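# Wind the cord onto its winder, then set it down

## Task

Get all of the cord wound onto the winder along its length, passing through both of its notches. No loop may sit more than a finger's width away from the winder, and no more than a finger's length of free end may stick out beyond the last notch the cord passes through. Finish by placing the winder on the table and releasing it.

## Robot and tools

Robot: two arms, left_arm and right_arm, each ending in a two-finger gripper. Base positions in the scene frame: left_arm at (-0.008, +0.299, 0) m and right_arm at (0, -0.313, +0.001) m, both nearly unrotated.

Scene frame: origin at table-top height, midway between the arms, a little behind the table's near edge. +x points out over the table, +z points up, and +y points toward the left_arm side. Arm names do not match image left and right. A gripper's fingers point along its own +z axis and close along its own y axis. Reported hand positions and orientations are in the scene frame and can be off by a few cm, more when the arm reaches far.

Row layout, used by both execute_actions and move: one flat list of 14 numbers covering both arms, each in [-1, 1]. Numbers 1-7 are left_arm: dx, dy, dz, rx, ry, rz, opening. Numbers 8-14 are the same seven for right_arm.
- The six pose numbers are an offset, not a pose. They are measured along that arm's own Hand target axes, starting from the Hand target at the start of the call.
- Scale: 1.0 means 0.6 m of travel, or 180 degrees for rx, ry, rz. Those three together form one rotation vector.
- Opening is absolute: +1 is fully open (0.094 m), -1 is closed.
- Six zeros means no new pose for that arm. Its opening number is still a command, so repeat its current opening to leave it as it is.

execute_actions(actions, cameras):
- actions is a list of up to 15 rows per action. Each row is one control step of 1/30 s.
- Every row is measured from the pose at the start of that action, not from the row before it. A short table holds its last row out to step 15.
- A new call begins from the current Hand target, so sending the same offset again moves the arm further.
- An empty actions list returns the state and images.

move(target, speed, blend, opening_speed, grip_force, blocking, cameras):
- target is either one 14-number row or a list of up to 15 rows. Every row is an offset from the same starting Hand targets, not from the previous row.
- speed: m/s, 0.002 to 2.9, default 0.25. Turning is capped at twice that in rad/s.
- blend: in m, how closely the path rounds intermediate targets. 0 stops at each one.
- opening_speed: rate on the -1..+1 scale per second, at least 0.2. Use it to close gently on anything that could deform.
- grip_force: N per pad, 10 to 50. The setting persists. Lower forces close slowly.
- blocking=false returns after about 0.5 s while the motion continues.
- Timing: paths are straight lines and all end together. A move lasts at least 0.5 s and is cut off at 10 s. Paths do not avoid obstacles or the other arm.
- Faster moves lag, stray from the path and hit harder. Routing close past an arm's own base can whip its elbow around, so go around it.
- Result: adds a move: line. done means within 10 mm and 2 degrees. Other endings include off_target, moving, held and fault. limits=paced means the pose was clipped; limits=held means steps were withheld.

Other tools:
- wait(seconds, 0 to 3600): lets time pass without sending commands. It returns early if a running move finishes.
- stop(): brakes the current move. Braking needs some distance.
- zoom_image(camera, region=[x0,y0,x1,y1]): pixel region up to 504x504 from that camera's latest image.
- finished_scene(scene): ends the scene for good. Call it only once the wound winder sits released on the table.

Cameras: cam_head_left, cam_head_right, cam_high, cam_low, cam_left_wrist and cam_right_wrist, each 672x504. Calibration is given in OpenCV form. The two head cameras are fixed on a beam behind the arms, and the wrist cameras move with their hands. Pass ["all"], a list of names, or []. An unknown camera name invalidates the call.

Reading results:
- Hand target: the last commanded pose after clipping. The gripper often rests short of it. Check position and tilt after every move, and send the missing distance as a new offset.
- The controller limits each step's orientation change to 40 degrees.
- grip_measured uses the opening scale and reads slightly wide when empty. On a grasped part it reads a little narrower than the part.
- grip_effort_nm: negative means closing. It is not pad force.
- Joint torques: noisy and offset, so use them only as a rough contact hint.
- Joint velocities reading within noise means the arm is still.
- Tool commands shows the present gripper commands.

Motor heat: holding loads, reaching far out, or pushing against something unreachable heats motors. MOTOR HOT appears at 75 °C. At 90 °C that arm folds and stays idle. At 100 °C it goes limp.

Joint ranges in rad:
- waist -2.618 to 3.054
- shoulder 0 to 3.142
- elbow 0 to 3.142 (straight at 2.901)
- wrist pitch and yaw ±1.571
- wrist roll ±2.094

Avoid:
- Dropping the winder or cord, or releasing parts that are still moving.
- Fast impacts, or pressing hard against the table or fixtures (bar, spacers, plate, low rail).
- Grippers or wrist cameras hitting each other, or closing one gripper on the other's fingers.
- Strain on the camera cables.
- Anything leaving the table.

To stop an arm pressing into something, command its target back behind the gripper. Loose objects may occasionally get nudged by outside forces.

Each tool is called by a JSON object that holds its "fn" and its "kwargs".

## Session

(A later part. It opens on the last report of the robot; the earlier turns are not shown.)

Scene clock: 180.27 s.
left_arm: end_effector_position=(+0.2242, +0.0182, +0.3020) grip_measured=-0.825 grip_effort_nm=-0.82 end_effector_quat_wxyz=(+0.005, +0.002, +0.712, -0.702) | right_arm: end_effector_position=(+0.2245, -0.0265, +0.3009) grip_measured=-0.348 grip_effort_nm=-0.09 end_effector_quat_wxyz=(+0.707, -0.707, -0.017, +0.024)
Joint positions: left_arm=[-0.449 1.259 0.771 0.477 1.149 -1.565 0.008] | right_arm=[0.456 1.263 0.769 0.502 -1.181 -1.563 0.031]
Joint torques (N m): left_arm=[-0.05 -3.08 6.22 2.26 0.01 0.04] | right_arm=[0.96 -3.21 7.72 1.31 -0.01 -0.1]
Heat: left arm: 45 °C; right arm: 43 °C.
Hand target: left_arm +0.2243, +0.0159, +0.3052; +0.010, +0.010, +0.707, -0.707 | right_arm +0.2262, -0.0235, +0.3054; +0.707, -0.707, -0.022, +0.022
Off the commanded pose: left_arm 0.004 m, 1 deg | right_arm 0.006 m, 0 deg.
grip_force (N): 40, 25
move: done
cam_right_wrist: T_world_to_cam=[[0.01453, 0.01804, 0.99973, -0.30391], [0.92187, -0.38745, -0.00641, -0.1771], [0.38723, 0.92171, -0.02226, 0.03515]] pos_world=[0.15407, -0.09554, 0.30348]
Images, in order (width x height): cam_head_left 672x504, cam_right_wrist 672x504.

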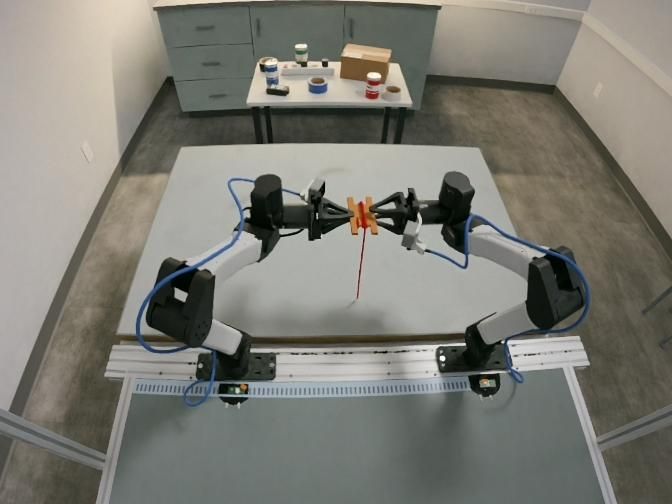

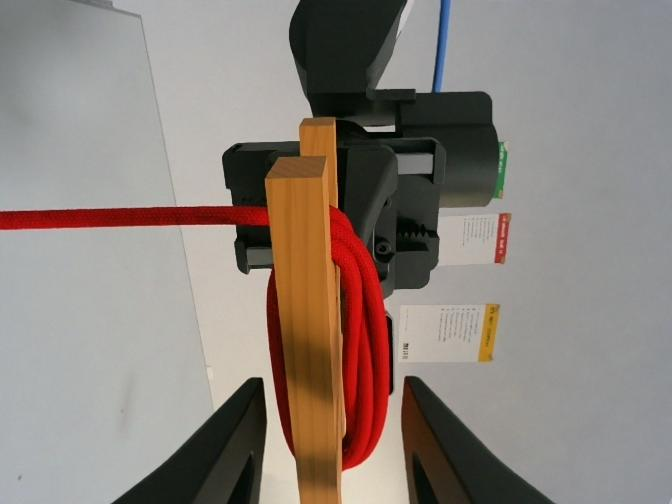

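{"fn": "move", "kwargs": {"target": [0, 0, 0, 0, 0, 0, -1.0, 0, 0.0183, 0, 0, 0, 0, -0.4], "speed": 0.1, "cameras": ["cam_right_wrist"]}}

Scene clock: 181.37 s.
left_arm: end_effector_position=(+0.2242, +0.0182, +0.3020) grip_measured=-0.825 grip_effort_nm=-0.82 end_effector_quat_wxyz=(+0.005, +0.002, +0.712, -0.702) | right_arm: end_effector_position=(+0.2266, -0.0255, +0.3003) grip_measured=-0.398 grip_effort_nm=-0.10 end_effector_quat_wxyz=(+0.708, -0.705, -0.022, +0.019)
Joint positions: left_arm=[-0.449 1.259 0.771 0.477 1.149 -1.565 0.008] | right_arm=[0.456 1.275 0.769 0.524 -1.18 -1.566 0.028]
Joint torques (N m): left_arm=[-0.06 -3.1 6.13 2.26 0.03 0.03] | right_arm=[0.92 -3.34 4.93 1.55 0.08 -0.07]
Heat: left arm: 45 °C; right arm: 44 °C.
Hand target: left_arm +0.2243, +0.0159, +0.3052; +0.010, +0.010, +0.707, -0.707 | right_arm +0.2261, -0.0235, +0.2945; +0.707, -0.707, -0.022, +0.022
Off the commanded pose: left_arm 0.004 m, 1 deg | right_arm 0.006 m, 0 deg.
grip_force (N): 40, 25
move: done
cam_right_wrist: T_world_to_cam=[[0.00254, 0.01357, 0.99991, -0.30081], [0.92157, -0.38821, 0.00293, -0.18145], [0.38821, 0.92147, -0.01349, 0.03047]] pos_world=[0.15615, -0.09444, 0.30172]

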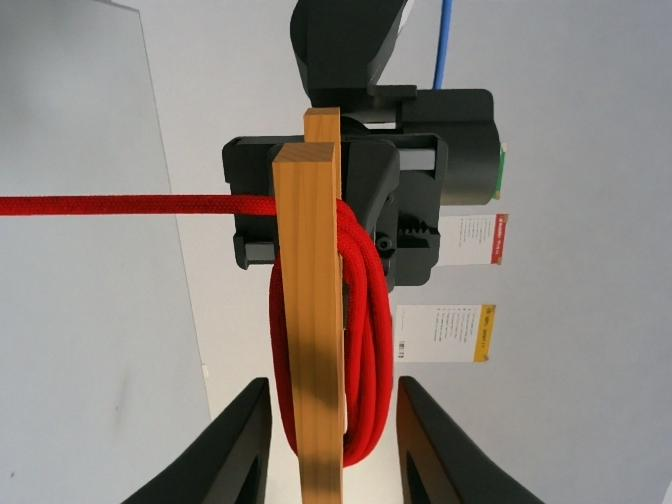

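{"fn": "move", "kwargs": {"target": [0, 0, 0, 0, 0, 0, -1.0, -0.003, 0.0075, 0, 0, 0, 0, -0.4], "speed": 0.1, "cameras": ["cam_right_wrist"]}}

Scene clock: 182.27 s.
left_arm: end_effector_position=(+0.2242, +0.0182, +0.3020) grip_measured=-0.825 grip_effort_nm=-0.82 end_effector_quat_wxyz=(+0.005, +0.002, +0.712, -0.702) | right_arm: end_effector_position=(+0.2253, -0.0255, +0.2962) grip_measured=-0.398 grip_effort_nm=-0.09 end_effector_quat_wxyz=(+0.708, -0.705, -0.022, +0.018)
Joint positions: left_arm=[-0.449 1.259 0.771 0.477 1.149 -1.565 0.008] | right_arm=[0.458 1.275 0.751 0.543 -1.178 -1.567 0.028]
Joint torques (N m): left_arm=[-0.03 -3.08 6.17 2.27 0.02 0.04] | right_arm=[0.98 -3.29 5.03 1.57 0.01 -0.08]
Heat: left arm: 45 °C; right arm: 44 °C.
Hand target: left_arm +0.2243, +0.0159, +0.3052; +0.010, +0.010, +0.707, -0.707 | right_arm +0.2244, -0.0236, +0.2900; +0.707, -0.707, -0.022, +0.022
Off the commanded pose: left_arm 0.004 m, 1 deg | right_arm 0.007 m, 1 deg.
grip_force (N): 40, 25
move: done
cam_right_wrist: T_world_to_cam=[[0.00078, 0.013, 0.99991, -0.29638], [0.92156, -0.38821, 0.00432, -0.18056], [0.38824, 0.92148, -0.01228, 0.0306]] pos_world=[0.15475, -0.09444, 0.29751]

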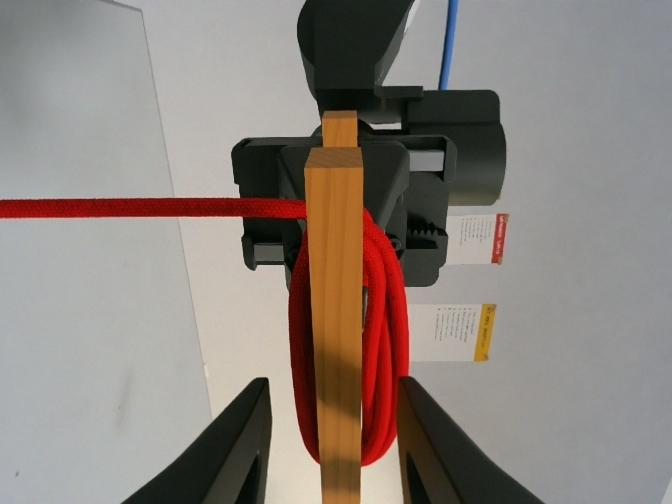

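{"fn": "move", "kwargs": {"target": [[0,0,0,0,0,0,-1.0,0,0,0,0,0,0,-1.0]], "grip_force": [40, 25], "cameras": ["cam_head_left", "cam_right_wrist"]}}

Scene clock: 185.17 s.
left_arm: end_effector_position=(+0.2242, +0.0182, +0.3021) grip_measured=-0.825 grip_effort_nm=-0.82 end_effector_quat_wxyz=(+0.005, +0.002, +0.712, -0.702) | right_arm: end_effector_position=(+0.2252, -0.0254, +0.2980) grip_measured=-0.839 grip_effort_nm=-0.58 end_effector_quat_wxyz=(+0.710, -0.703, -0.026, +0.014)
Joint positions: left_arm=[-0.449 1.259 0.77 0.478 1.149 -1.567 0.008] | right_arm=[0.458 1.275 0.751 0.555 -1.178 -1.568 0.008]
Joint torques (N m): left_arm=[-0.06 -3.08 6.2 2.31 0.01 0.07] | right_arm=[0.9 -3.14 4.9 1.43 0.11 -0.1]
Heat: left arm: 45 °C; right arm: 44 °C.
Hand target: left_arm +0.2243, +0.0159, +0.3050; +0.010, +0.010, +0.707, -0.707 | right_arm +0.2243, -0.0235, +0.2900; +0.707, -0.707, -0.022, +0.022
Off the commanded pose: left_arm 0.004 m, 1 deg | right_arm 0.008 m, 1 deg.
grip_force (N): 40, 25
move: done
cam_right_wrist: T_world_to_cam=[[-0.01124, 0.00747, 0.99991, -0.29549], [0.92145, -0.38828, 0.01325, -0.18307], [0.38834, 0.92151, -0.00252, 0.02764]] pos_world=[0.15464, -0.09434, 0.29796]

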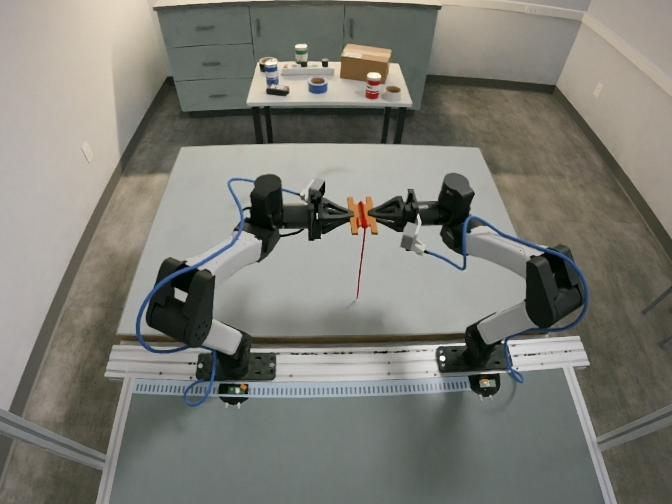

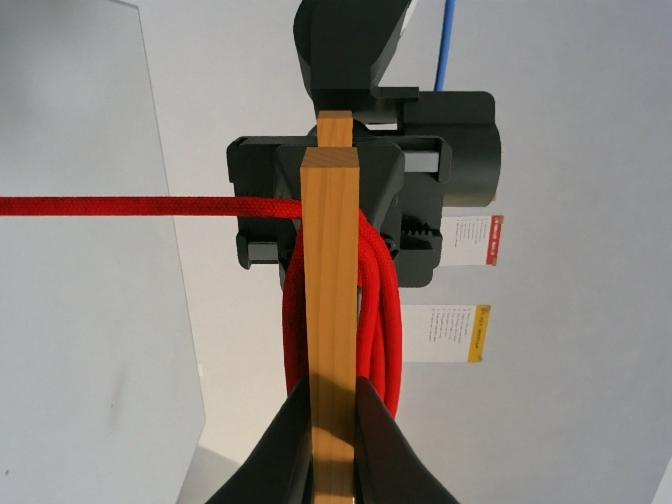

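{"fn": "move", "kwargs": {"target": [[0,0,0,0,0,0,-0.3,0,0,0,0,0,0,-1.0],[0,0,-0.105,0,0,0,-0.3,0,0,0,0,0,0,-1.0],[0,0,-0.105,0,0,0.5,-0.3,0,0,0,0,0,0.5,-1.0],[0,0,-0.105,0,0,1.0,-0.3,0,0,0,0,0,1.0,-1.0]], "speed": 0.35, "blend": [0, 0.01, 0.05, 0], "grip_force": [25, 40], "cameras": ["cam_head_left", "cam_left_wrist"]}}

{"fn": "zoom_image", "kwargs": {"camera": "cam_head_left", "region": [305, 165, 405, 305]}}

Scene clock: 192.87 s.
left_arm: end_effector_position=(+0.2218, +0.0771, +0.2903) grip_measured=-0.302 grip_effort_nm=0.13 end_effector_quat_wxyz=(+0.707, +0.706, +0.008, -0.019) | right_arm: end_effector_position=(+0.2252, -0.0255, +0.2945) grip_measured=-0.849 grip_effort_nm=-0.86 end_effector_quat_wxyz=(-0.015, -0.025, +0.706, +0.707)
Joint positions: left_arm=[-0.222 1.212 0.655 0.625 1.396 1.453 0.033] | right_arm=[0.458 1.276 0.749 0.537 -1.177 1.558 0.007]
Joint torques (N m): left_arm=[1.16 -4.71 8.39 1.46 -0.09 0.27] | right_arm=[1.02 -3.62 5.33 1.77 0.01 -0.04]
Heat: left arm: 45 °C; right arm: 44 °C.
Hand target: left_arm +0.2244, +0.0789, +0.3051; +0.707, +0.707, -0.010, +0.010 | right_arm +0.2243, -0.0235, +0.2901; -0.022, -0.022, +0.707, +0.707
Off the commanded pose: left_arm 0.015 m, 4 deg | right_arm 0.005 m, 1 deg.
grip_force (N): 25, 40
move: off_target (left_arm)
cam_left_wrist: T_world_to_cam=[[-0.06433, 0.01111, -0.99787, 0.30256], [0.92272, 0.38149, -0.05524, -0.17844], [0.38006, -0.92431, -0.03479, 0.08346]] pos_world=[0.15239, 0.14185, 0.29497]

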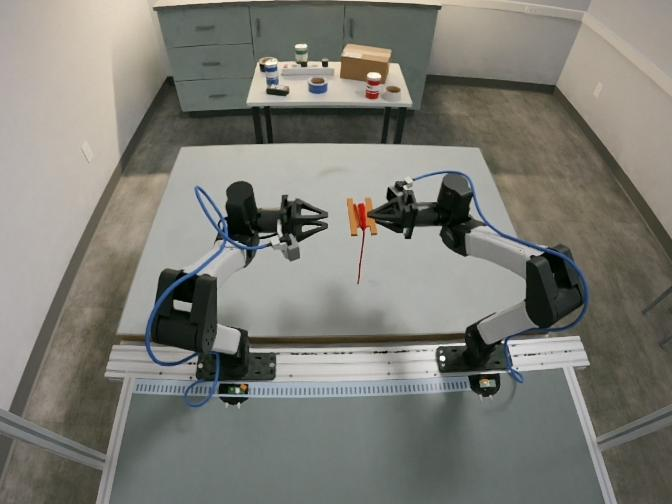

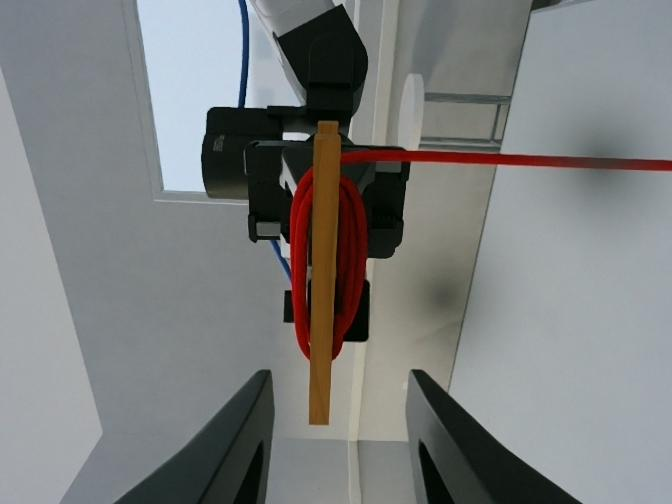

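Scaled by 3.600 from the camera's image (finer frame: 960x720).

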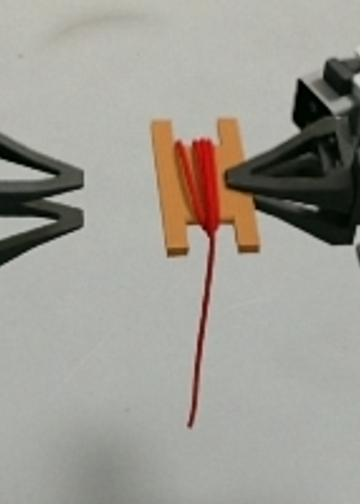

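{"fn": "move", "kwargs": {"target": [[0.005,0.0025,0.1048,0,0,0,-0.35,0,0,0,0,0,0,-1.0]], "speed": 0.15, "grip_force": [25, 40], "cameras": ["cam_head_left", "cam_left_wrist"]}}

{"fn": "zoom_image", "kwargs": {"camera": "cam_head_left", "region": [305, 165, 405, 265]}}

Scene clock: 195.13 s.
left_arm: end_effector_position=(+0.2246, +0.0194, +0.2974) grip_measured=-0.348 grip_effort_nm=-0.08 end_effector_quat_wxyz=(+0.705, +0.710, +0.002, +0.000) | right_arm: end_effector_position=(+0.2252, -0.0255, +0.2945) grip_measured=-0.849 grip_effort_nm=-0.87 end_effector_quat_wxyz=(-0.015, -0.025, +0.706, +0.707)
Joint positions: left_arm=[-0.444 1.269 0.747 0.528 1.156 1.547 0.031] | right_arm=[0.458 1.276 0.749 0.537 -1.177 1.558 0.007]
Joint torques (N m): left_arm=[-0.03 -3 8.69 1.65 0.01 0.15] | right_arm=[0.96 -3.43 5.23 1.68 0.03 -0.02]
Heat: left arm: 45 °C; right arm: 44 °C.
Hand target: left_arm +0.2273, +0.0161, +0.3066; +0.707, +0.707, -0.010, +0.010 | right_arm +0.2243, -0.0235, +0.2900; -0.022, -0.022, +0.707, +0.707
Off the commanded pose: left_arm 0.010 m, 2 deg | right_arm 0.005 m, 1 deg.
grip_force (N): 25, 40
move: done
cam_left_wrist: T_world_to_cam=[[-0.03, 0.01857, -0.99938, 0.30307], [0.91672, 0.39902, -0.0201, -0.16806], [0.3984, -0.91675, -0.029, 0.02326]] pos_world=[0.15389, 0.08276, 0.30018]

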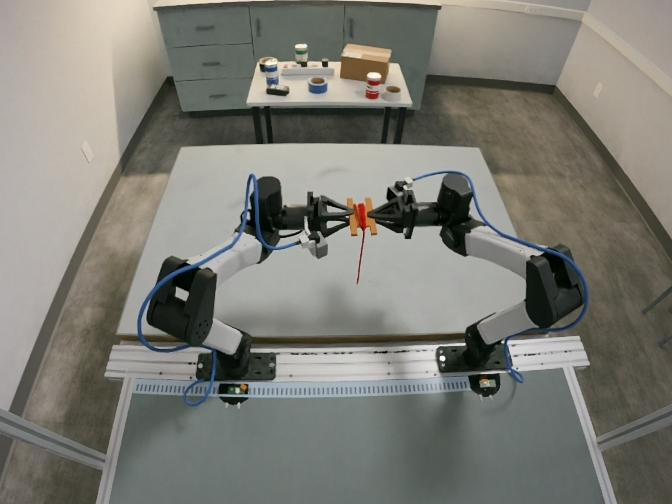

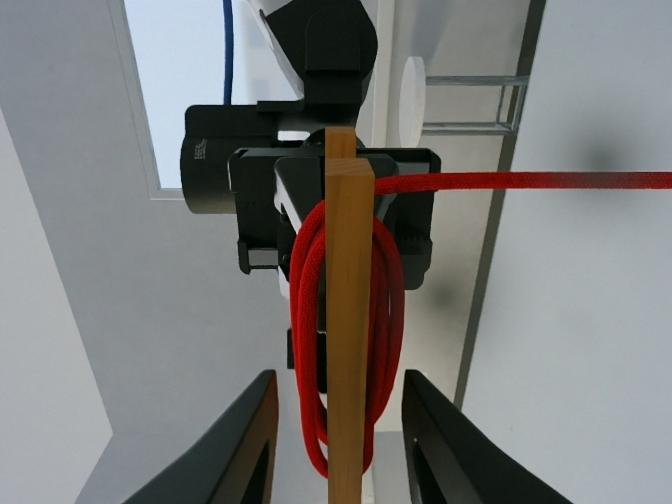

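Scaled by 5.040 from the camera's image (finer frame: 960x720).

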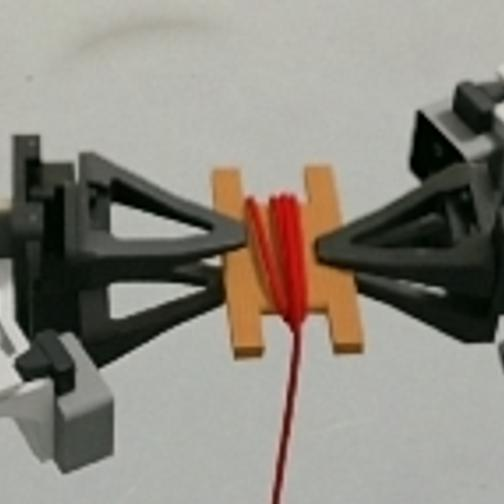

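{"fn": "move", "kwargs": {"target": [[0,0,0,0,0,0,-1.0,0,0,0,0,0,0,-1.0]], "grip_force": [25, 40], "cameras": ["cam_left_wrist"]}}

Scene clock: 197.20 s.
left_arm: end_effector_position=(+0.2249, +0.0194, +0.2970) grip_measured=-0.815 grip_effort_nm=-0.50 end_effector_quat_wxyz=(+0.704, +0.710, +0.003, +0.000) | right_arm: end_effector_position=(+0.2252, -0.0255, +0.2950) grip_measured=-0.849 grip_effort_nm=-0.86 end_effector_quat_wxyz=(-0.014, -0.026, +0.706, +0.708)
Joint positions: left_arm=[-0.444 1.269 0.748 0.524 1.155 1.549 0.009] | right_arm=[0.458 1.276 0.749 0.54 -1.177 1.559 0.007]
Joint torques (N m): left_arm=[-0.03 -3.04 8.66 1.68 0.01 0.17] | right_arm=[0.83 -3.32 5.07 1.72 0.02 0.03]
Heat: left arm: 45 °C; right arm: 44 °C.
Hand target: left_arm +0.2273, +0.0161, +0.3067; +0.707, +0.707, -0.010, +0.010 | right_arm +0.2243, -0.0235, +0.2901; -0.022, -0.022, +0.707, +0.707
Off the commanded pose: left_arm 0.010 m, 2 deg | right_arm 0.005 m, 1 deg.
grip_force (N): 25, 40
move: done
cam_left_wrist: T_world_to_cam=[[-0.03085, 0.0198, -0.99933, 0.30289], [0.91624, 0.40012, -0.02036, -0.16815], [0.39944, -0.91625, -0.03049, 0.02333]] pos_world=[0.1541, 0.08266, 0.29997]

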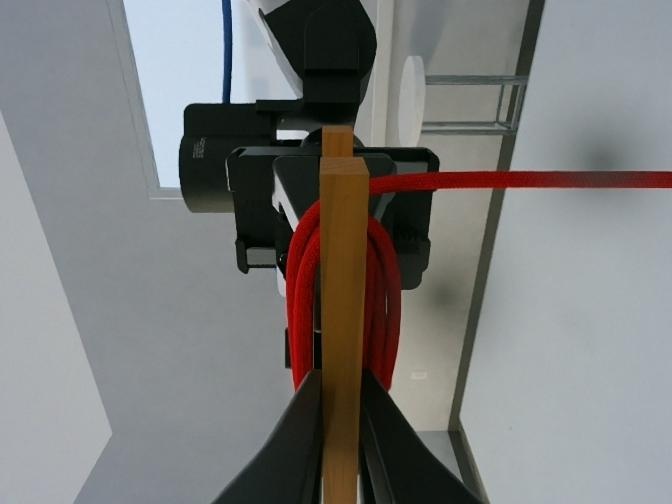

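{"fn": "move", "kwargs": {"target": [[0,0,0,0,0,0,-1.0,0,0,0,0,0,0,-0.3],[0,0,0,0,0,0,-1.0,0,0,-0.105,0,0,0,-0.3],[0,0,0,0,0,-0.5,-1.0,0,0,-0.105,0,0,-0.5,-0.3],[0,0,0,0,0,-1.0,-1.0,0,0,-0.105,0.0157,0,-0.9999,-0.3]], "speed": 0.35, "blend": [0, 0.01, 0.05, 0], "grip_force": [40, 25], "cameras": ["cam_head_left", "cam_right_wrist"]}}

{"fn": "zoom_image", "kwargs": {"camera": "cam_head_left", "region": [305, 165, 405, 305]}}

Scene clock: 205.30 s.
left_arm: end_effector_position=(+0.2270, +0.0184, +0.3038) grip_measured=-0.825 grip_effort_nm=-0.82 end_effector_quat_wxyz=(+0.005, +0.002, +0.712, -0.702) | right_arm: end_effector_position=(+0.2271, -0.0861, +0.2804) grip_measured=-0.301 grip_effort_nm=0.06 end_effector_quat_wxyz=(+0.709, -0.705, -0.003, +0.023)
Joint positions: left_arm=[-0.444 1.269 0.784 0.474 1.155 -1.565 0.008] | right_arm=[0.229 1.206 0.628 0.63 -1.386 -1.499 0.033]
Joint torques (N m): left_arm=[0.01 -3.18 6.13 2.27 0.01 0.04] | right_arm=[0.05 -4.18 7.49 1.15 0.11 -0.09]
Heat: left arm: 45 °C; right arm: 43 °C.
Hand target: left_arm +0.2273, +0.0161, +0.3067; +0.010, +0.010, +0.707, -0.707 | right_arm +0.2282, -0.0865, +0.2900; +0.707, -0.707, -0.011, +0.011
Off the commanded pose: left_arm 0.004 m, 1 deg | right_arm 0.010 m, 2 deg.
grip_force (N): 40, 25
move: done
cam_right_wrist: T_world_to_cam=[[0.03527, 0.01187, 0.99931, -0.2875], [0.91295, -0.40715, -0.02739, -0.19651], [0.40655, 0.91328, -0.0252, 0.08438]] pos_world=[0.15524, -0.15366, 0.28404]

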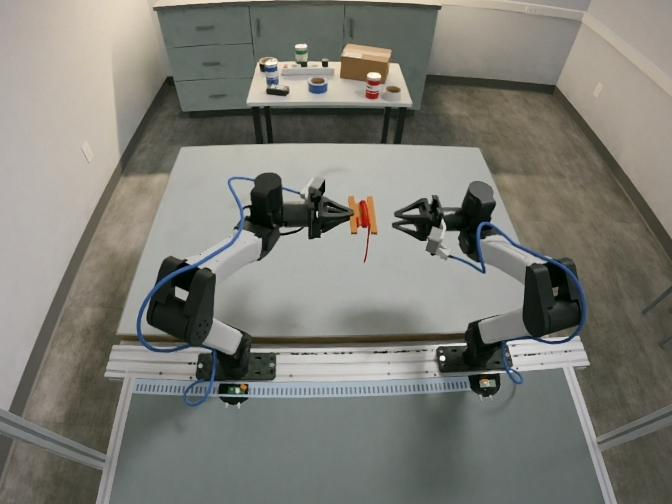

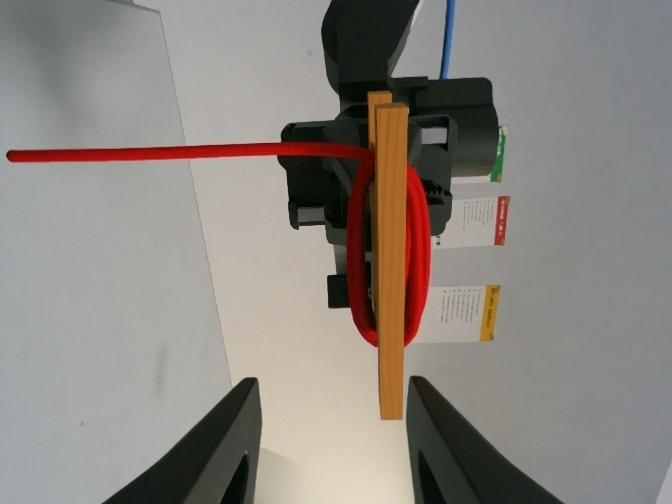

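Scaled by 3.600 from the camera's image (finer frame: 960x720).

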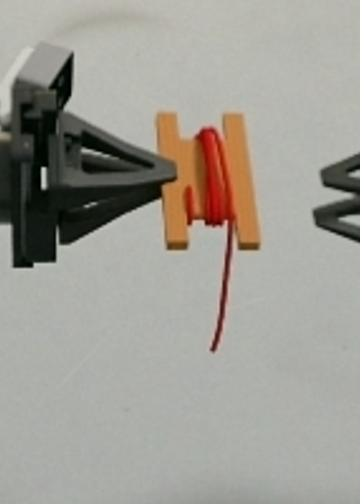

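{"fn": "move", "kwargs": {"target": [[0,0,0,0,0,0,-1.0,-0.0033,-0.0283,0.105,0,0,0,-0.35]], "speed": 0.15, "grip_force": [40, 25], "cameras": ["cam_head_left", "cam_right_wrist"]}}

{"fn": "zoom_image", "kwargs": {"camera": "cam_head_left", "region": [305, 165, 405, 265]}}

Scene clock: 209.13 s.
left_arm: end_effector_position=(+0.2270, +0.0184, +0.3038) grip_measured=-0.825 grip_effort_nm=-0.82 end_effector_quat_wxyz=(+0.005, +0.002, +0.712, -0.702) | right_arm: end_effector_position=(+0.2227, -0.0265, +0.3023) grip_measured=-0.348 grip_effort_nm=-0.09 end_effector_quat_wxyz=(+0.707, -0.707, -0.006, +0.013)
Joint positions: left_arm=[-0.444 1.269 0.784 0.474 1.155 -1.565 0.008] | right_arm=[0.467 1.233 0.754 0.486 -1.138 -1.563 0.031]
Joint torques (N m): left_arm=[-0.06 -3.14 6.15 2.26 0.01 0.04] | right_arm=[0.85 -2.97 7.91 1.38 0.07 -0.1]
Motor temperatures (°C): left_arm=[25 32 45 42 25 25 27] | right_arm=[22 33 39 43 24 27 27]
Heat: left arm: 45 °C; right arm: 43 °C.
Hand target: left_arm +0.2273, +0.0161, +0.3067; +0.010, +0.010, +0.707, -0.707 | right_arm +0.2243, -0.0235, +0.3070; +0.707, -0.707, -0.011, +0.011
Off the commanded pose: left_arm 0.004 m, 1 deg | right_arm 0.006 m, 1 deg.
grip_force (N): 40, 25
move: done
cam_right_wrist: T_world_to_cam=[[0.01549, 0.0175, 0.99973, -0.30549], [0.90926, -0.41616, -0.00681, -0.17324], [0.41593, 0.90912, -0.02236, 0.02922]] pos_world=[0.1501, -0.09332, 0.30488]

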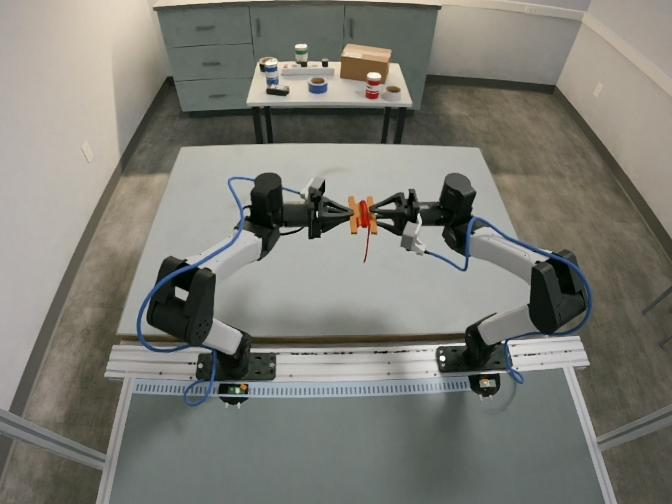

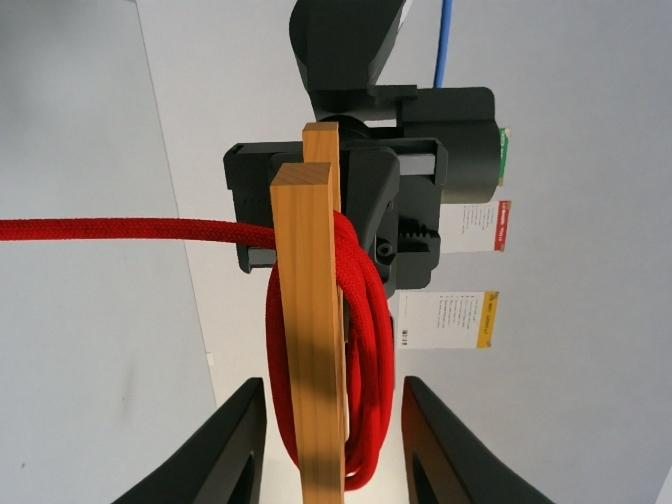

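Scaled by 5.040 from the camera's image (finer frame: 960x720).

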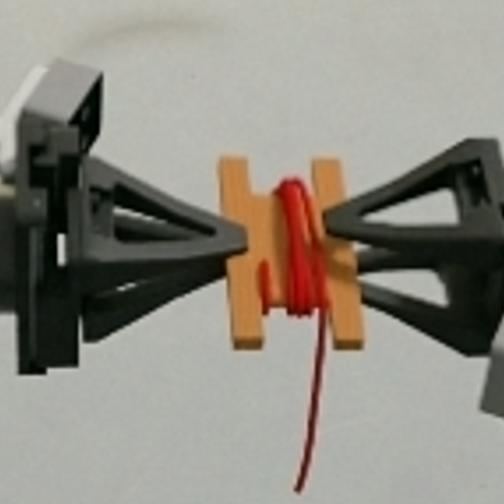

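{"fn": "move", "kwargs": {"target": [[0,0,0,0,0,0,-1.0,0,0.0150,-0.0117,0,0,0,-0.35]], "speed": 0.15, "grip_force": [40, 25], "cameras": ["cam_head_left", "cam_right_wrist"]}}

{"fn": "zoom_image", "kwargs": {"camera": "cam_head_left", "region": [305, 165, 405, 265]}}

Scene clock: 210.57 s.
left_arm: end_effector_position=(+0.2270, +0.0184, +0.3038) grip_measured=-0.825 grip_effort_nm=-0.82 end_effector_quat_wxyz=(+0.005, +0.002, +0.712, -0.702) | right_arm: end_effector_position=(+0.2249, -0.0293, +0.3038) grip_measured=-0.348 grip_effort_nm=-0.10 end_effector_quat_wxyz=(+0.709, -0.705, -0.009, +0.007)
Joint positions: left_arm=[-0.444 1.269 0.784 0.474 1.155 -1.565 0.008] | right_arm=[0.455 1.233 0.754 0.497 -1.146 -1.565 0.031]
Joint torques (N m): left_arm=[-0.05 -3.11 6.15 2.27 0 0.03] | right_arm=[-0.14 -3.14 4.96 1.59 -0.17 -0.12]
Heat: left arm: 45 °C; right arm: 43 °C.
Hand target: left_arm +0.2273, +0.0161, +0.3067; +0.010, +0.010, +0.707, -0.707 | right_arm +0.2246, -0.0306, +0.2980; +0.707, -0.707, -0.010, +0.011
Off the commanded pose: left_arm 0.004 m, 1 deg | right_arm 0.006 m, 1 deg.
grip_force (N): 40, 25
move: done
cam_right_wrist: T_world_to_cam=[[0.00402, 0.01302, 0.99991, -0.30456], [0.90724, -0.42061, 0.00183, -0.17869], [0.42059, 0.90715, -0.0135, 0.02702]] pos_world=[0.15198, -0.0957, 0.30523]

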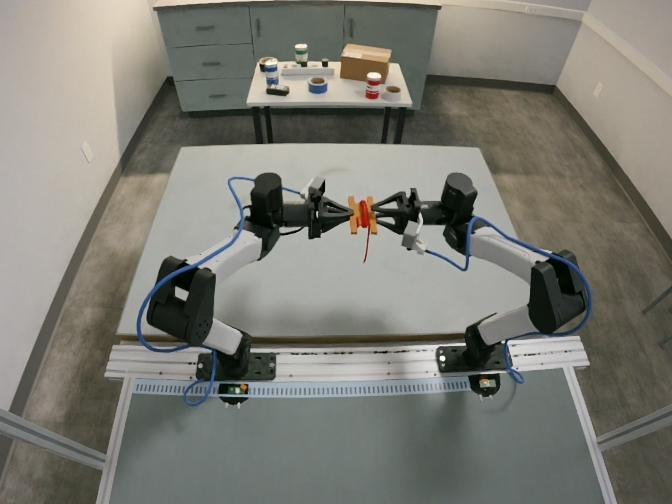

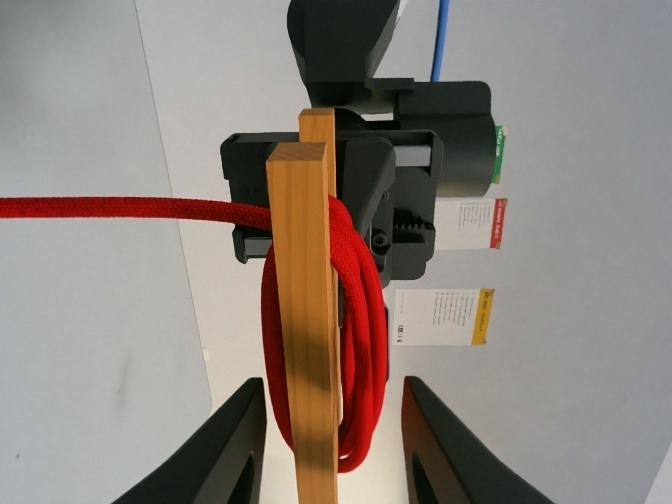

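Scaled by 5.040 from the camera's image (finer frame: 960x720).

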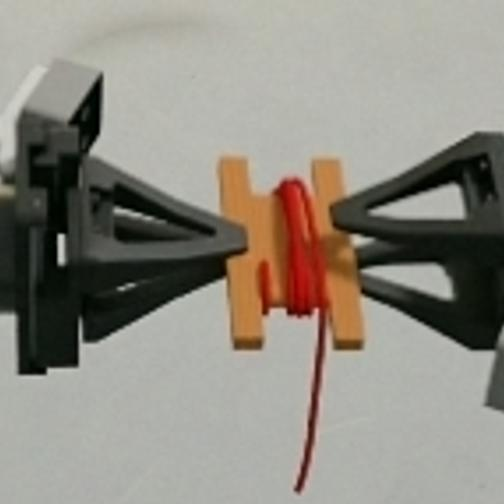

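{"fn": "move", "kwargs": {"target": [[0,0,0,0,0,0,-1.0,0,0.0150,0,0,0,0,-0.35]], "speed": 0.15, "grip_force": [40, 25], "cameras": ["cam_right_wrist"]}}

Scene clock: 211.73 s.
left_arm: end_effector_position=(+0.2270, +0.0184, +0.3038) grip_measured=-0.825 grip_effort_nm=-0.82 end_effector_quat_wxyz=(+0.005, +0.002, +0.712, -0.702) | right_arm: end_effector_position=(+0.2246, -0.0294, +0.2955) grip_measured=-0.348 grip_effort_nm=-0.10 end_effector_quat_wxyz=(+0.709, -0.705, -0.010, +0.006)
Joint positions: left_arm=[-0.444 1.269 0.784 0.474 1.155 -1.565 0.008] | right_arm=[0.455 1.242 0.725 0.537 -1.146 -1.567 0.031]
Joint torques (N m): left_arm=[-0.03 -3.18 6.09 2.25 0 0.05] | right_arm=[-0.18 -3.02 4.82 1.56 -0.11 -0.02]
Heat: left arm: 45 °C; right arm: 43 °C.
Hand target: left_arm +0.2273, +0.0161, +0.3067; +0.010, +0.010, +0.707, -0.707 | right_arm +0.2246, -0.0306, +0.2889; +0.707, -0.707, -0.010, +0.011
Off the commanded pose: left_arm 0.004 m, 1 deg | right_arm 0.007 m, 1 deg.
grip_force (N): 40, 25
move: done
cam_right_wrist: T_world_to_cam=[[0.00001, 0.0122, 0.99993, -0.29542], [0.90754, -0.41993, 0.00511, -0.1794], [0.41996, 0.90748, -0.01108, 0.02653]] pos_world=[0.15168, -0.09581, 0.29661]

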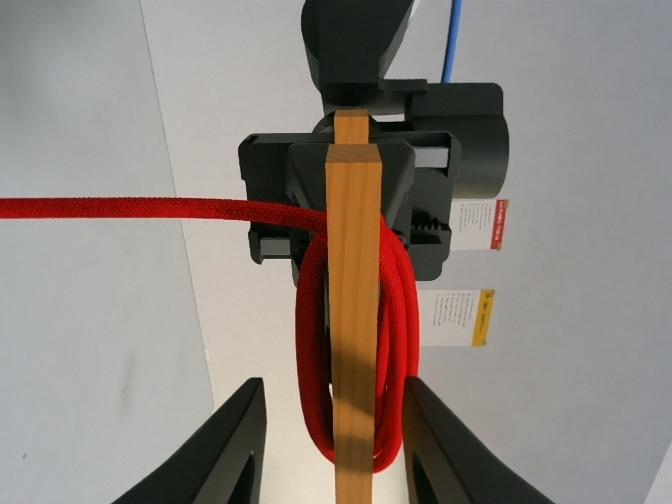

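{"fn": "move", "kwargs": {"target": [[0,0,0,0,0,0,-1.0,0,-0.0250,0,0,0,0,-0.35]], "speed": 0.15, "grip_force": [40, 25], "cameras": ["cam_right_wrist"]}}

Scene clock: 212.90 s.
left_arm: end_effector_position=(+0.2270, +0.0184, +0.3038) grip_measured=-0.825 grip_effort_nm=-0.82 end_effector_quat_wxyz=(+0.005, +0.002, +0.712, -0.702) | right_arm: end_effector_position=(+0.2251, -0.0291, +0.2938) grip_measured=-0.348 grip_effort_nm=-0.10 end_effector_quat_wxyz=(+0.705, -0.709, -0.001, +0.015)
Joint positions: left_arm=[-0.444 1.269 0.784 0.474 1.155 -1.565 0.008] | right_arm=[0.455 1.242 0.735 0.498 -1.147 -1.567 0.031]
Joint torques (N m): left_arm=[-0.02 -3.14 6.13 2.26 0.01 0.05] | right_arm=[-0.2 -4.7 7.8 1.37 -0.11 -0.02]
Heat: left arm: 45 °C; right arm: 43 °C.
Hand target: left_arm +0.2273, +0.0161, +0.3067; +0.010, +0.010, +0.707, -0.707 | right_arm +0.2246, -0.0306, +0.3040; +0.707, -0.707, -0.010, +0.011
Off the commanded pose: left_arm 0.004 m, 1 deg | right_arm 0.010 m, 1 deg.
grip_force (N): 40, 25
move: done
cam_right_wrist: T_world_to_cam=[[0.02581, 0.02454, 0.99937, -0.29903], [0.9076, -0.41963, -0.01313, -0.17439], [0.41905, 0.90736, -0.0331, 0.03268]] pos_world=[0.1523, -0.09549, 0.29763]

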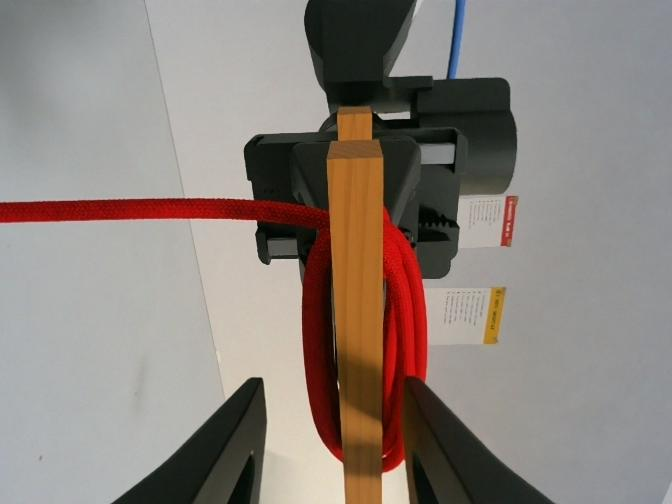

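{"fn": "move", "kwargs": {"target": [[0,0,0,0,0,0,-1.0,0,-0.005,-0.04,0,0,0,-0.35],[0,0,0,0,0,0,-1.0,0,0,0.004,0,0,0,-0.35]], "speed": 0.15, "grip_force": [40, 25], "cameras": ["cam_head_left", "cam_right_wrist"]}}

{"fn": "zoom_image", "kwargs": {"camera": "cam_head_left", "region": [305, 165, 405, 265]}}

Scene clock: 215.17 s.
left_arm: end_effector_position=(+0.2270, +0.0184, +0.3038) grip_measured=-0.825 grip_effort_nm=-0.82 end_effector_quat_wxyz=(+0.005, +0.002, +0.712, -0.702) | right_arm: end_effector_position=(+0.2224, -0.0314, +0.2951) grip_measured=-0.348 grip_effort_nm=-0.09 end_effector_quat_wxyz=(+0.703, -0.711, +0.000, +0.019)
Joint positions: left_arm=[-0.444 1.269 0.784 0.474 1.155 -1.565 0.008] | right_arm=[0.45 1.227 0.735 0.475 -1.155 -1.567 0.031]
Joint torques (N m): left_arm=[-0.02 -3.15 6.13 2.25 0 0.05] | right_arm=[0.91 -2.8 8.14 1.58 -0.01 -0.02]
Heat: left arm: 45 °C; right arm: 43 °C.
Hand target: left_arm +0.2273, +0.0161, +0.3067; +0.010, +0.010, +0.707, -0.707 | right_arm +0.2244, -0.0281, +0.3041; +0.707, -0.707, -0.011, +0.011
Off the commanded pose: left_arm 0.004 m, 1 deg | right_arm 0.010 m, 2 deg.
grip_force (N): 40, 25
move: done
cam_right_wrist: T_world_to_cam=[[0.03291, 0.02798, 0.99907, -0.30157], [0.90907, -0.41624, -0.01829, -0.17164], [0.41534, 0.90882, -0.03913, 0.03862]] pos_world=[0.14992, -0.09811, 0.29967]

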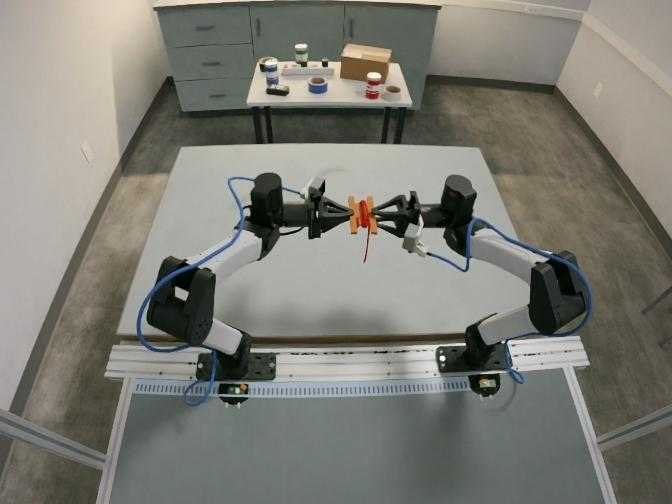

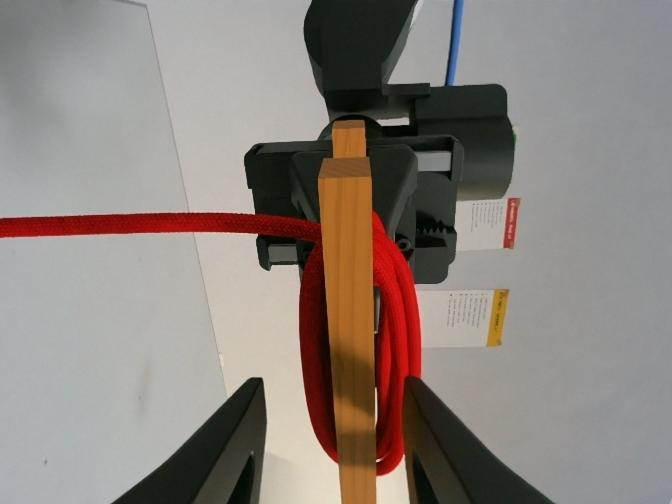

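Scaled by 5.040 from the camera's image (finer frame: 960x720).

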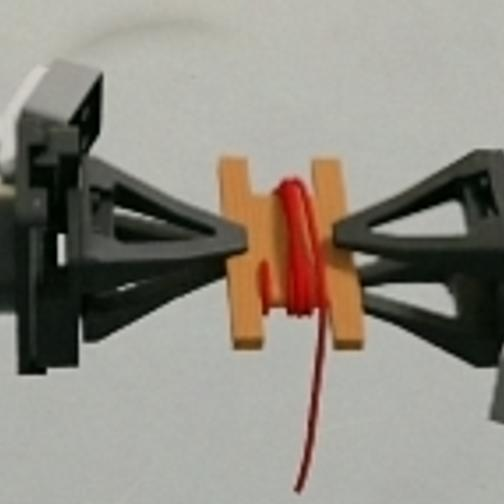

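{"fn": "move", "kwargs": {"target": [[0,0,0,0,0,0,-1.0,0,-0.0085,0.003,0,0,0,-0.35]], "speed": 0.15, "grip_force": [40, 25], "cameras": ["cam_right_wrist"]}}

Scene clock: 216.10 s.
left_arm: end_effector_position=(+0.2270, +0.0184, +0.3038) grip_measured=-0.825 grip_effort_nm=-0.82 end_effector_quat_wxyz=(+0.005, +0.002, +0.712, -0.702) | right_arm: end_effector_position=(+0.2231, -0.0293, +0.3040) grip_measured=-0.348 grip_effort_nm=-0.10 end_effector_quat_wxyz=(+0.707, -0.707, -0.007, +0.011)
Joint positions: left_arm=[-0.444 1.269 0.784 0.474 1.155 -1.565 0.008] | right_arm=[0.457 1.227 0.758 0.475 -1.149 -1.567 0.031]
Joint torques (N m): left_arm=[-0.02 -3.17 6.15 2.25 0.01 0.05] | right_arm=[0.95 -3.08 7.62 1.39 0.02 -0.02]
Heat: left arm: 44 °C; right arm: 43 °C.
Hand target: left_arm +0.2273, +0.0161, +0.3067; +0.010, +0.010, +0.707, -0.707 | right_arm +0.2245, -0.0264, +0.3092; +0.707, -0.707, -0.011, +0.011
Off the commanded pose: left_arm 0.004 m, 1 deg | right_arm 0.006 m, 0 deg.
grip_force (N): 40, 25
move: done
cam_right_wrist: T_world_to_cam=[[0.01229, 0.01817, 0.99976, -0.3064], [0.90914, -0.41647, -0.00361, -0.17575], [0.4163, 0.90897, -0.02164, 0.03134]] pos_world=[0.1505, -0.09612, 0.30637]

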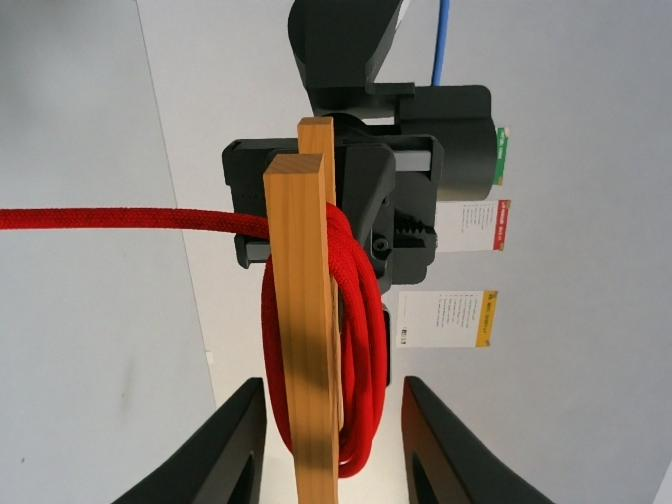

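{"fn": "move", "kwargs": {"target": [[0,0,0,0,0,0,-1.0,-0.02,0.0250,0,0,0,0,-0.35],[0,0,0,0,0,0,-1.0,0,0.0270,0,0,0,0,-0.35]], "speed": 0.15, "grip_force": [40, 25], "cameras": ["cam_right_wrist"]}}

Scene clock: 218.17 s.
left_arm: end_effector_position=(+0.2273, +0.0182, +0.3034) grip_measured=-0.825 grip_effort_nm=-0.82 end_effector_quat_wxyz=(+0.005, +0.002, +0.712, -0.702) | right_arm: end_effector_position=(+0.2226, -0.0261, +0.2892) grip_measured=-0.348 grip_effort_nm=-0.09 end_effector_quat_wxyz=(+0.705, -0.709, -0.002, +0.014)
Joint positions: left_arm=[-0.444 1.27 0.784 0.474 1.155 -1.565 0.008] | right_arm=[0.47 1.244 0.716 0.522 -1.131 -1.568 0.031]
Joint torques (N m): left_arm=[-0.03 -3.3 6.17 2.27 0.01 0.04] | right_arm=[-0.08 -3.04 7.02 1.55 -0.11 -0.03]
Heat: left arm: 44 °C; right arm: 43 °C.
Hand target: left_arm +0.2274, +0.0160, +0.3066; +0.010, +0.010, +0.707, -0.707 | right_arm +0.2244, -0.0264, +0.2930; +0.707, -0.707, -0.011, +0.011
Off the commanded pose: left_arm 0.004 m, 1 deg | right_arm 0.004 m, 1 deg.
grip_force (N): 40, 25
move: done
cam_right_wrist: T_world_to_cam=[[0.02259, 0.02347, 0.99947, -0.29377], [0.90747, -0.41999, -0.01065, -0.17158], [0.41952, 0.90722, -0.03078, 0.03012]] pos_world=[0.1497, -0.09249, 0.29272]

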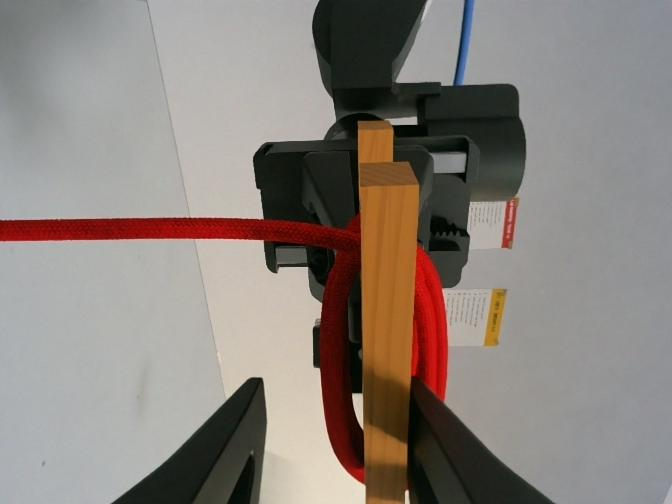

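{"fn": "move", "kwargs": {"target": [[0,0,0,0,0,0,-1.0,-0.02,-0.0170,-0.005,0,0,0,-0.35],[0,0,0,0,0,0,-1.0,0,-0.0170,-0.004,0,0,0,-0.35]], "speed": 0.15, "grip_force": [40, 25], "cameras": ["cam_right_wrist"]}}

Scene clock: 219.90 s.
left_arm: end_effector_position=(+0.2273, +0.0182, +0.3034) grip_measured=-0.825 grip_effort_nm=-0.82 end_effector_quat_wxyz=(+0.005, +0.002, +0.712, -0.702) | right_arm: end_effector_position=(+0.2223, -0.0289, +0.2963) grip_measured=-0.348 grip_effort_nm=-0.10 end_effector_quat_wxyz=(+0.705, -0.709, -0.001, +0.014)
Joint positions: left_arm=[-0.444 1.27 0.784 0.474 1.155 -1.565 0.008] | right_arm=[0.461 1.227 0.735 0.484 -1.139 -1.568 0.031]
Joint torques (N m): left_arm=[-0.03 -3.3 6.12 2.26 0.01 0.05] | right_arm=[-0.27 -2.82 7.72 1.5 -0.12 -0.05]
Heat: left arm: 44 °C; right arm: 43 °C.
Hand target: left_arm +0.2274, +0.0160, +0.3066; +0.010, +0.010, +0.707, -0.707 | right_arm +0.2245, -0.0288, +0.3030; +0.707, -0.707, -0.011, +0.011
Off the commanded pose: left_arm 0.004 m, 1 deg | right_arm 0.007 m, 1 deg.
grip_force (N): 40, 25
move: done
cam_right_wrist: T_world_to_cam=[[0.02398, 0.02403, 0.99942, -0.30105], [0.90697, -0.42102, -0.01164, -0.17209], [0.4205, 0.90673, -0.03189, 0.03305]] pos_world=[0.1494, -0.09519, 0.29992]

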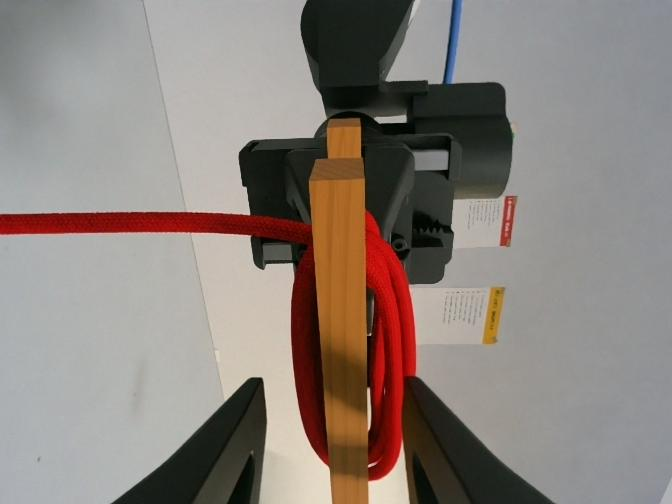

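{"fn": "move", "kwargs": {"target": [[0,0,0,0,0,0,-1.0,0,0,0,0,0,0,-1.0]], "grip_force": [40, 25], "cameras": ["cam_head_left", "cam_right_wrist"]}}

{"fn": "zoom_image", "kwargs": {"camera": "cam_head_left", "region": [305, 165, 405, 265]}}

Scene clock: 221.77 s.
left_arm: end_effector_position=(+0.2273, +0.0182, +0.3034) grip_measured=-0.825 grip_effort_nm=-0.82 end_effector_quat_wxyz=(+0.002, -0.001, +0.712, -0.702) | right_arm: end_effector_position=(+0.2224, -0.0288, +0.2994) grip_measured=-0.839 grip_effort_nm=-0.57 end_effector_quat_wxyz=(+0.707, -0.707, -0.008, +0.008)
Joint positions: left_arm=[-0.444 1.27 0.784 0.474 1.155 -1.573 0.008] | right_arm=[0.461 1.227 0.74 0.493 -1.14 -1.573 0.008]
Joint torques (N m): left_arm=[-0.08 -3.34 6.13 2.26 0.01 0.1] | right_arm=[-0.18 -2.78 7.65 1.44 -0.12 0.06]
Heat: left arm: 44 °C; right arm: 43 °C.
Hand target: left_arm +0.2274, +0.0160, +0.3066; +0.010, +0.010, +0.707, -0.707 | right_arm +0.2245, -0.0288, +0.3031; +0.707, -0.707, -0.011, +0.011
Off the commanded pose: left_arm 0.004 m, 2 deg | right_arm 0.004 m, 0 deg.
grip_force (N): 40, 25
move: done
cam_right_wrist: T_world_to_cam=[[0.0074, 0.01807, 0.99981, -0.30078], [0.90757, -0.41991, 0.00087, -0.17591], [0.41985, 0.90739, -0.01951, 0.0295]] pos_world=[0.14948, -0.0952, 0.30145]

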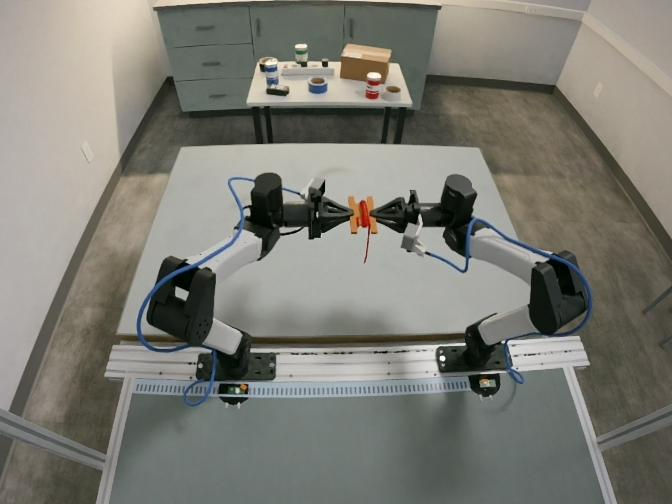

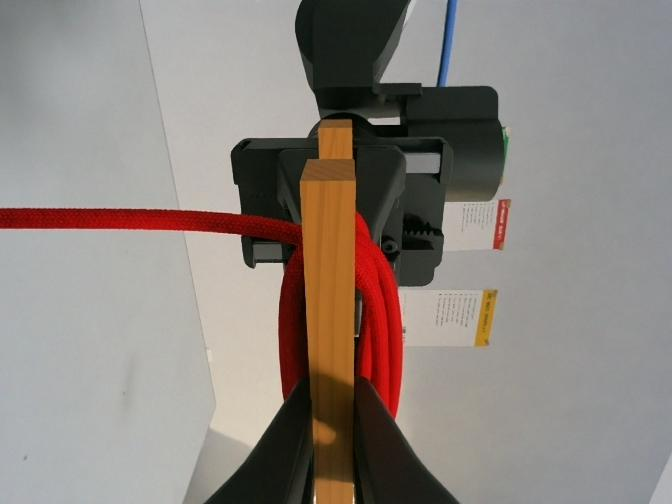

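Scaled by 5.040 from the camera's image (finer frame: 960x720).

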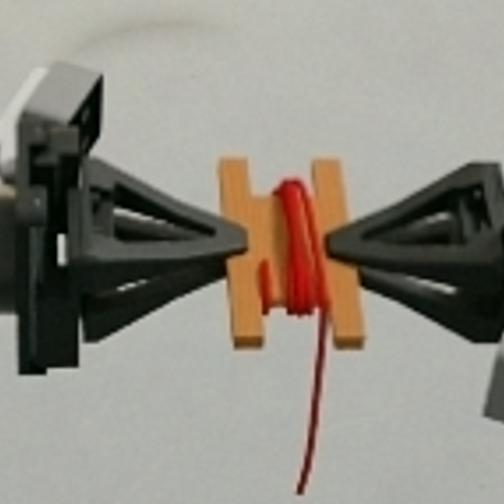

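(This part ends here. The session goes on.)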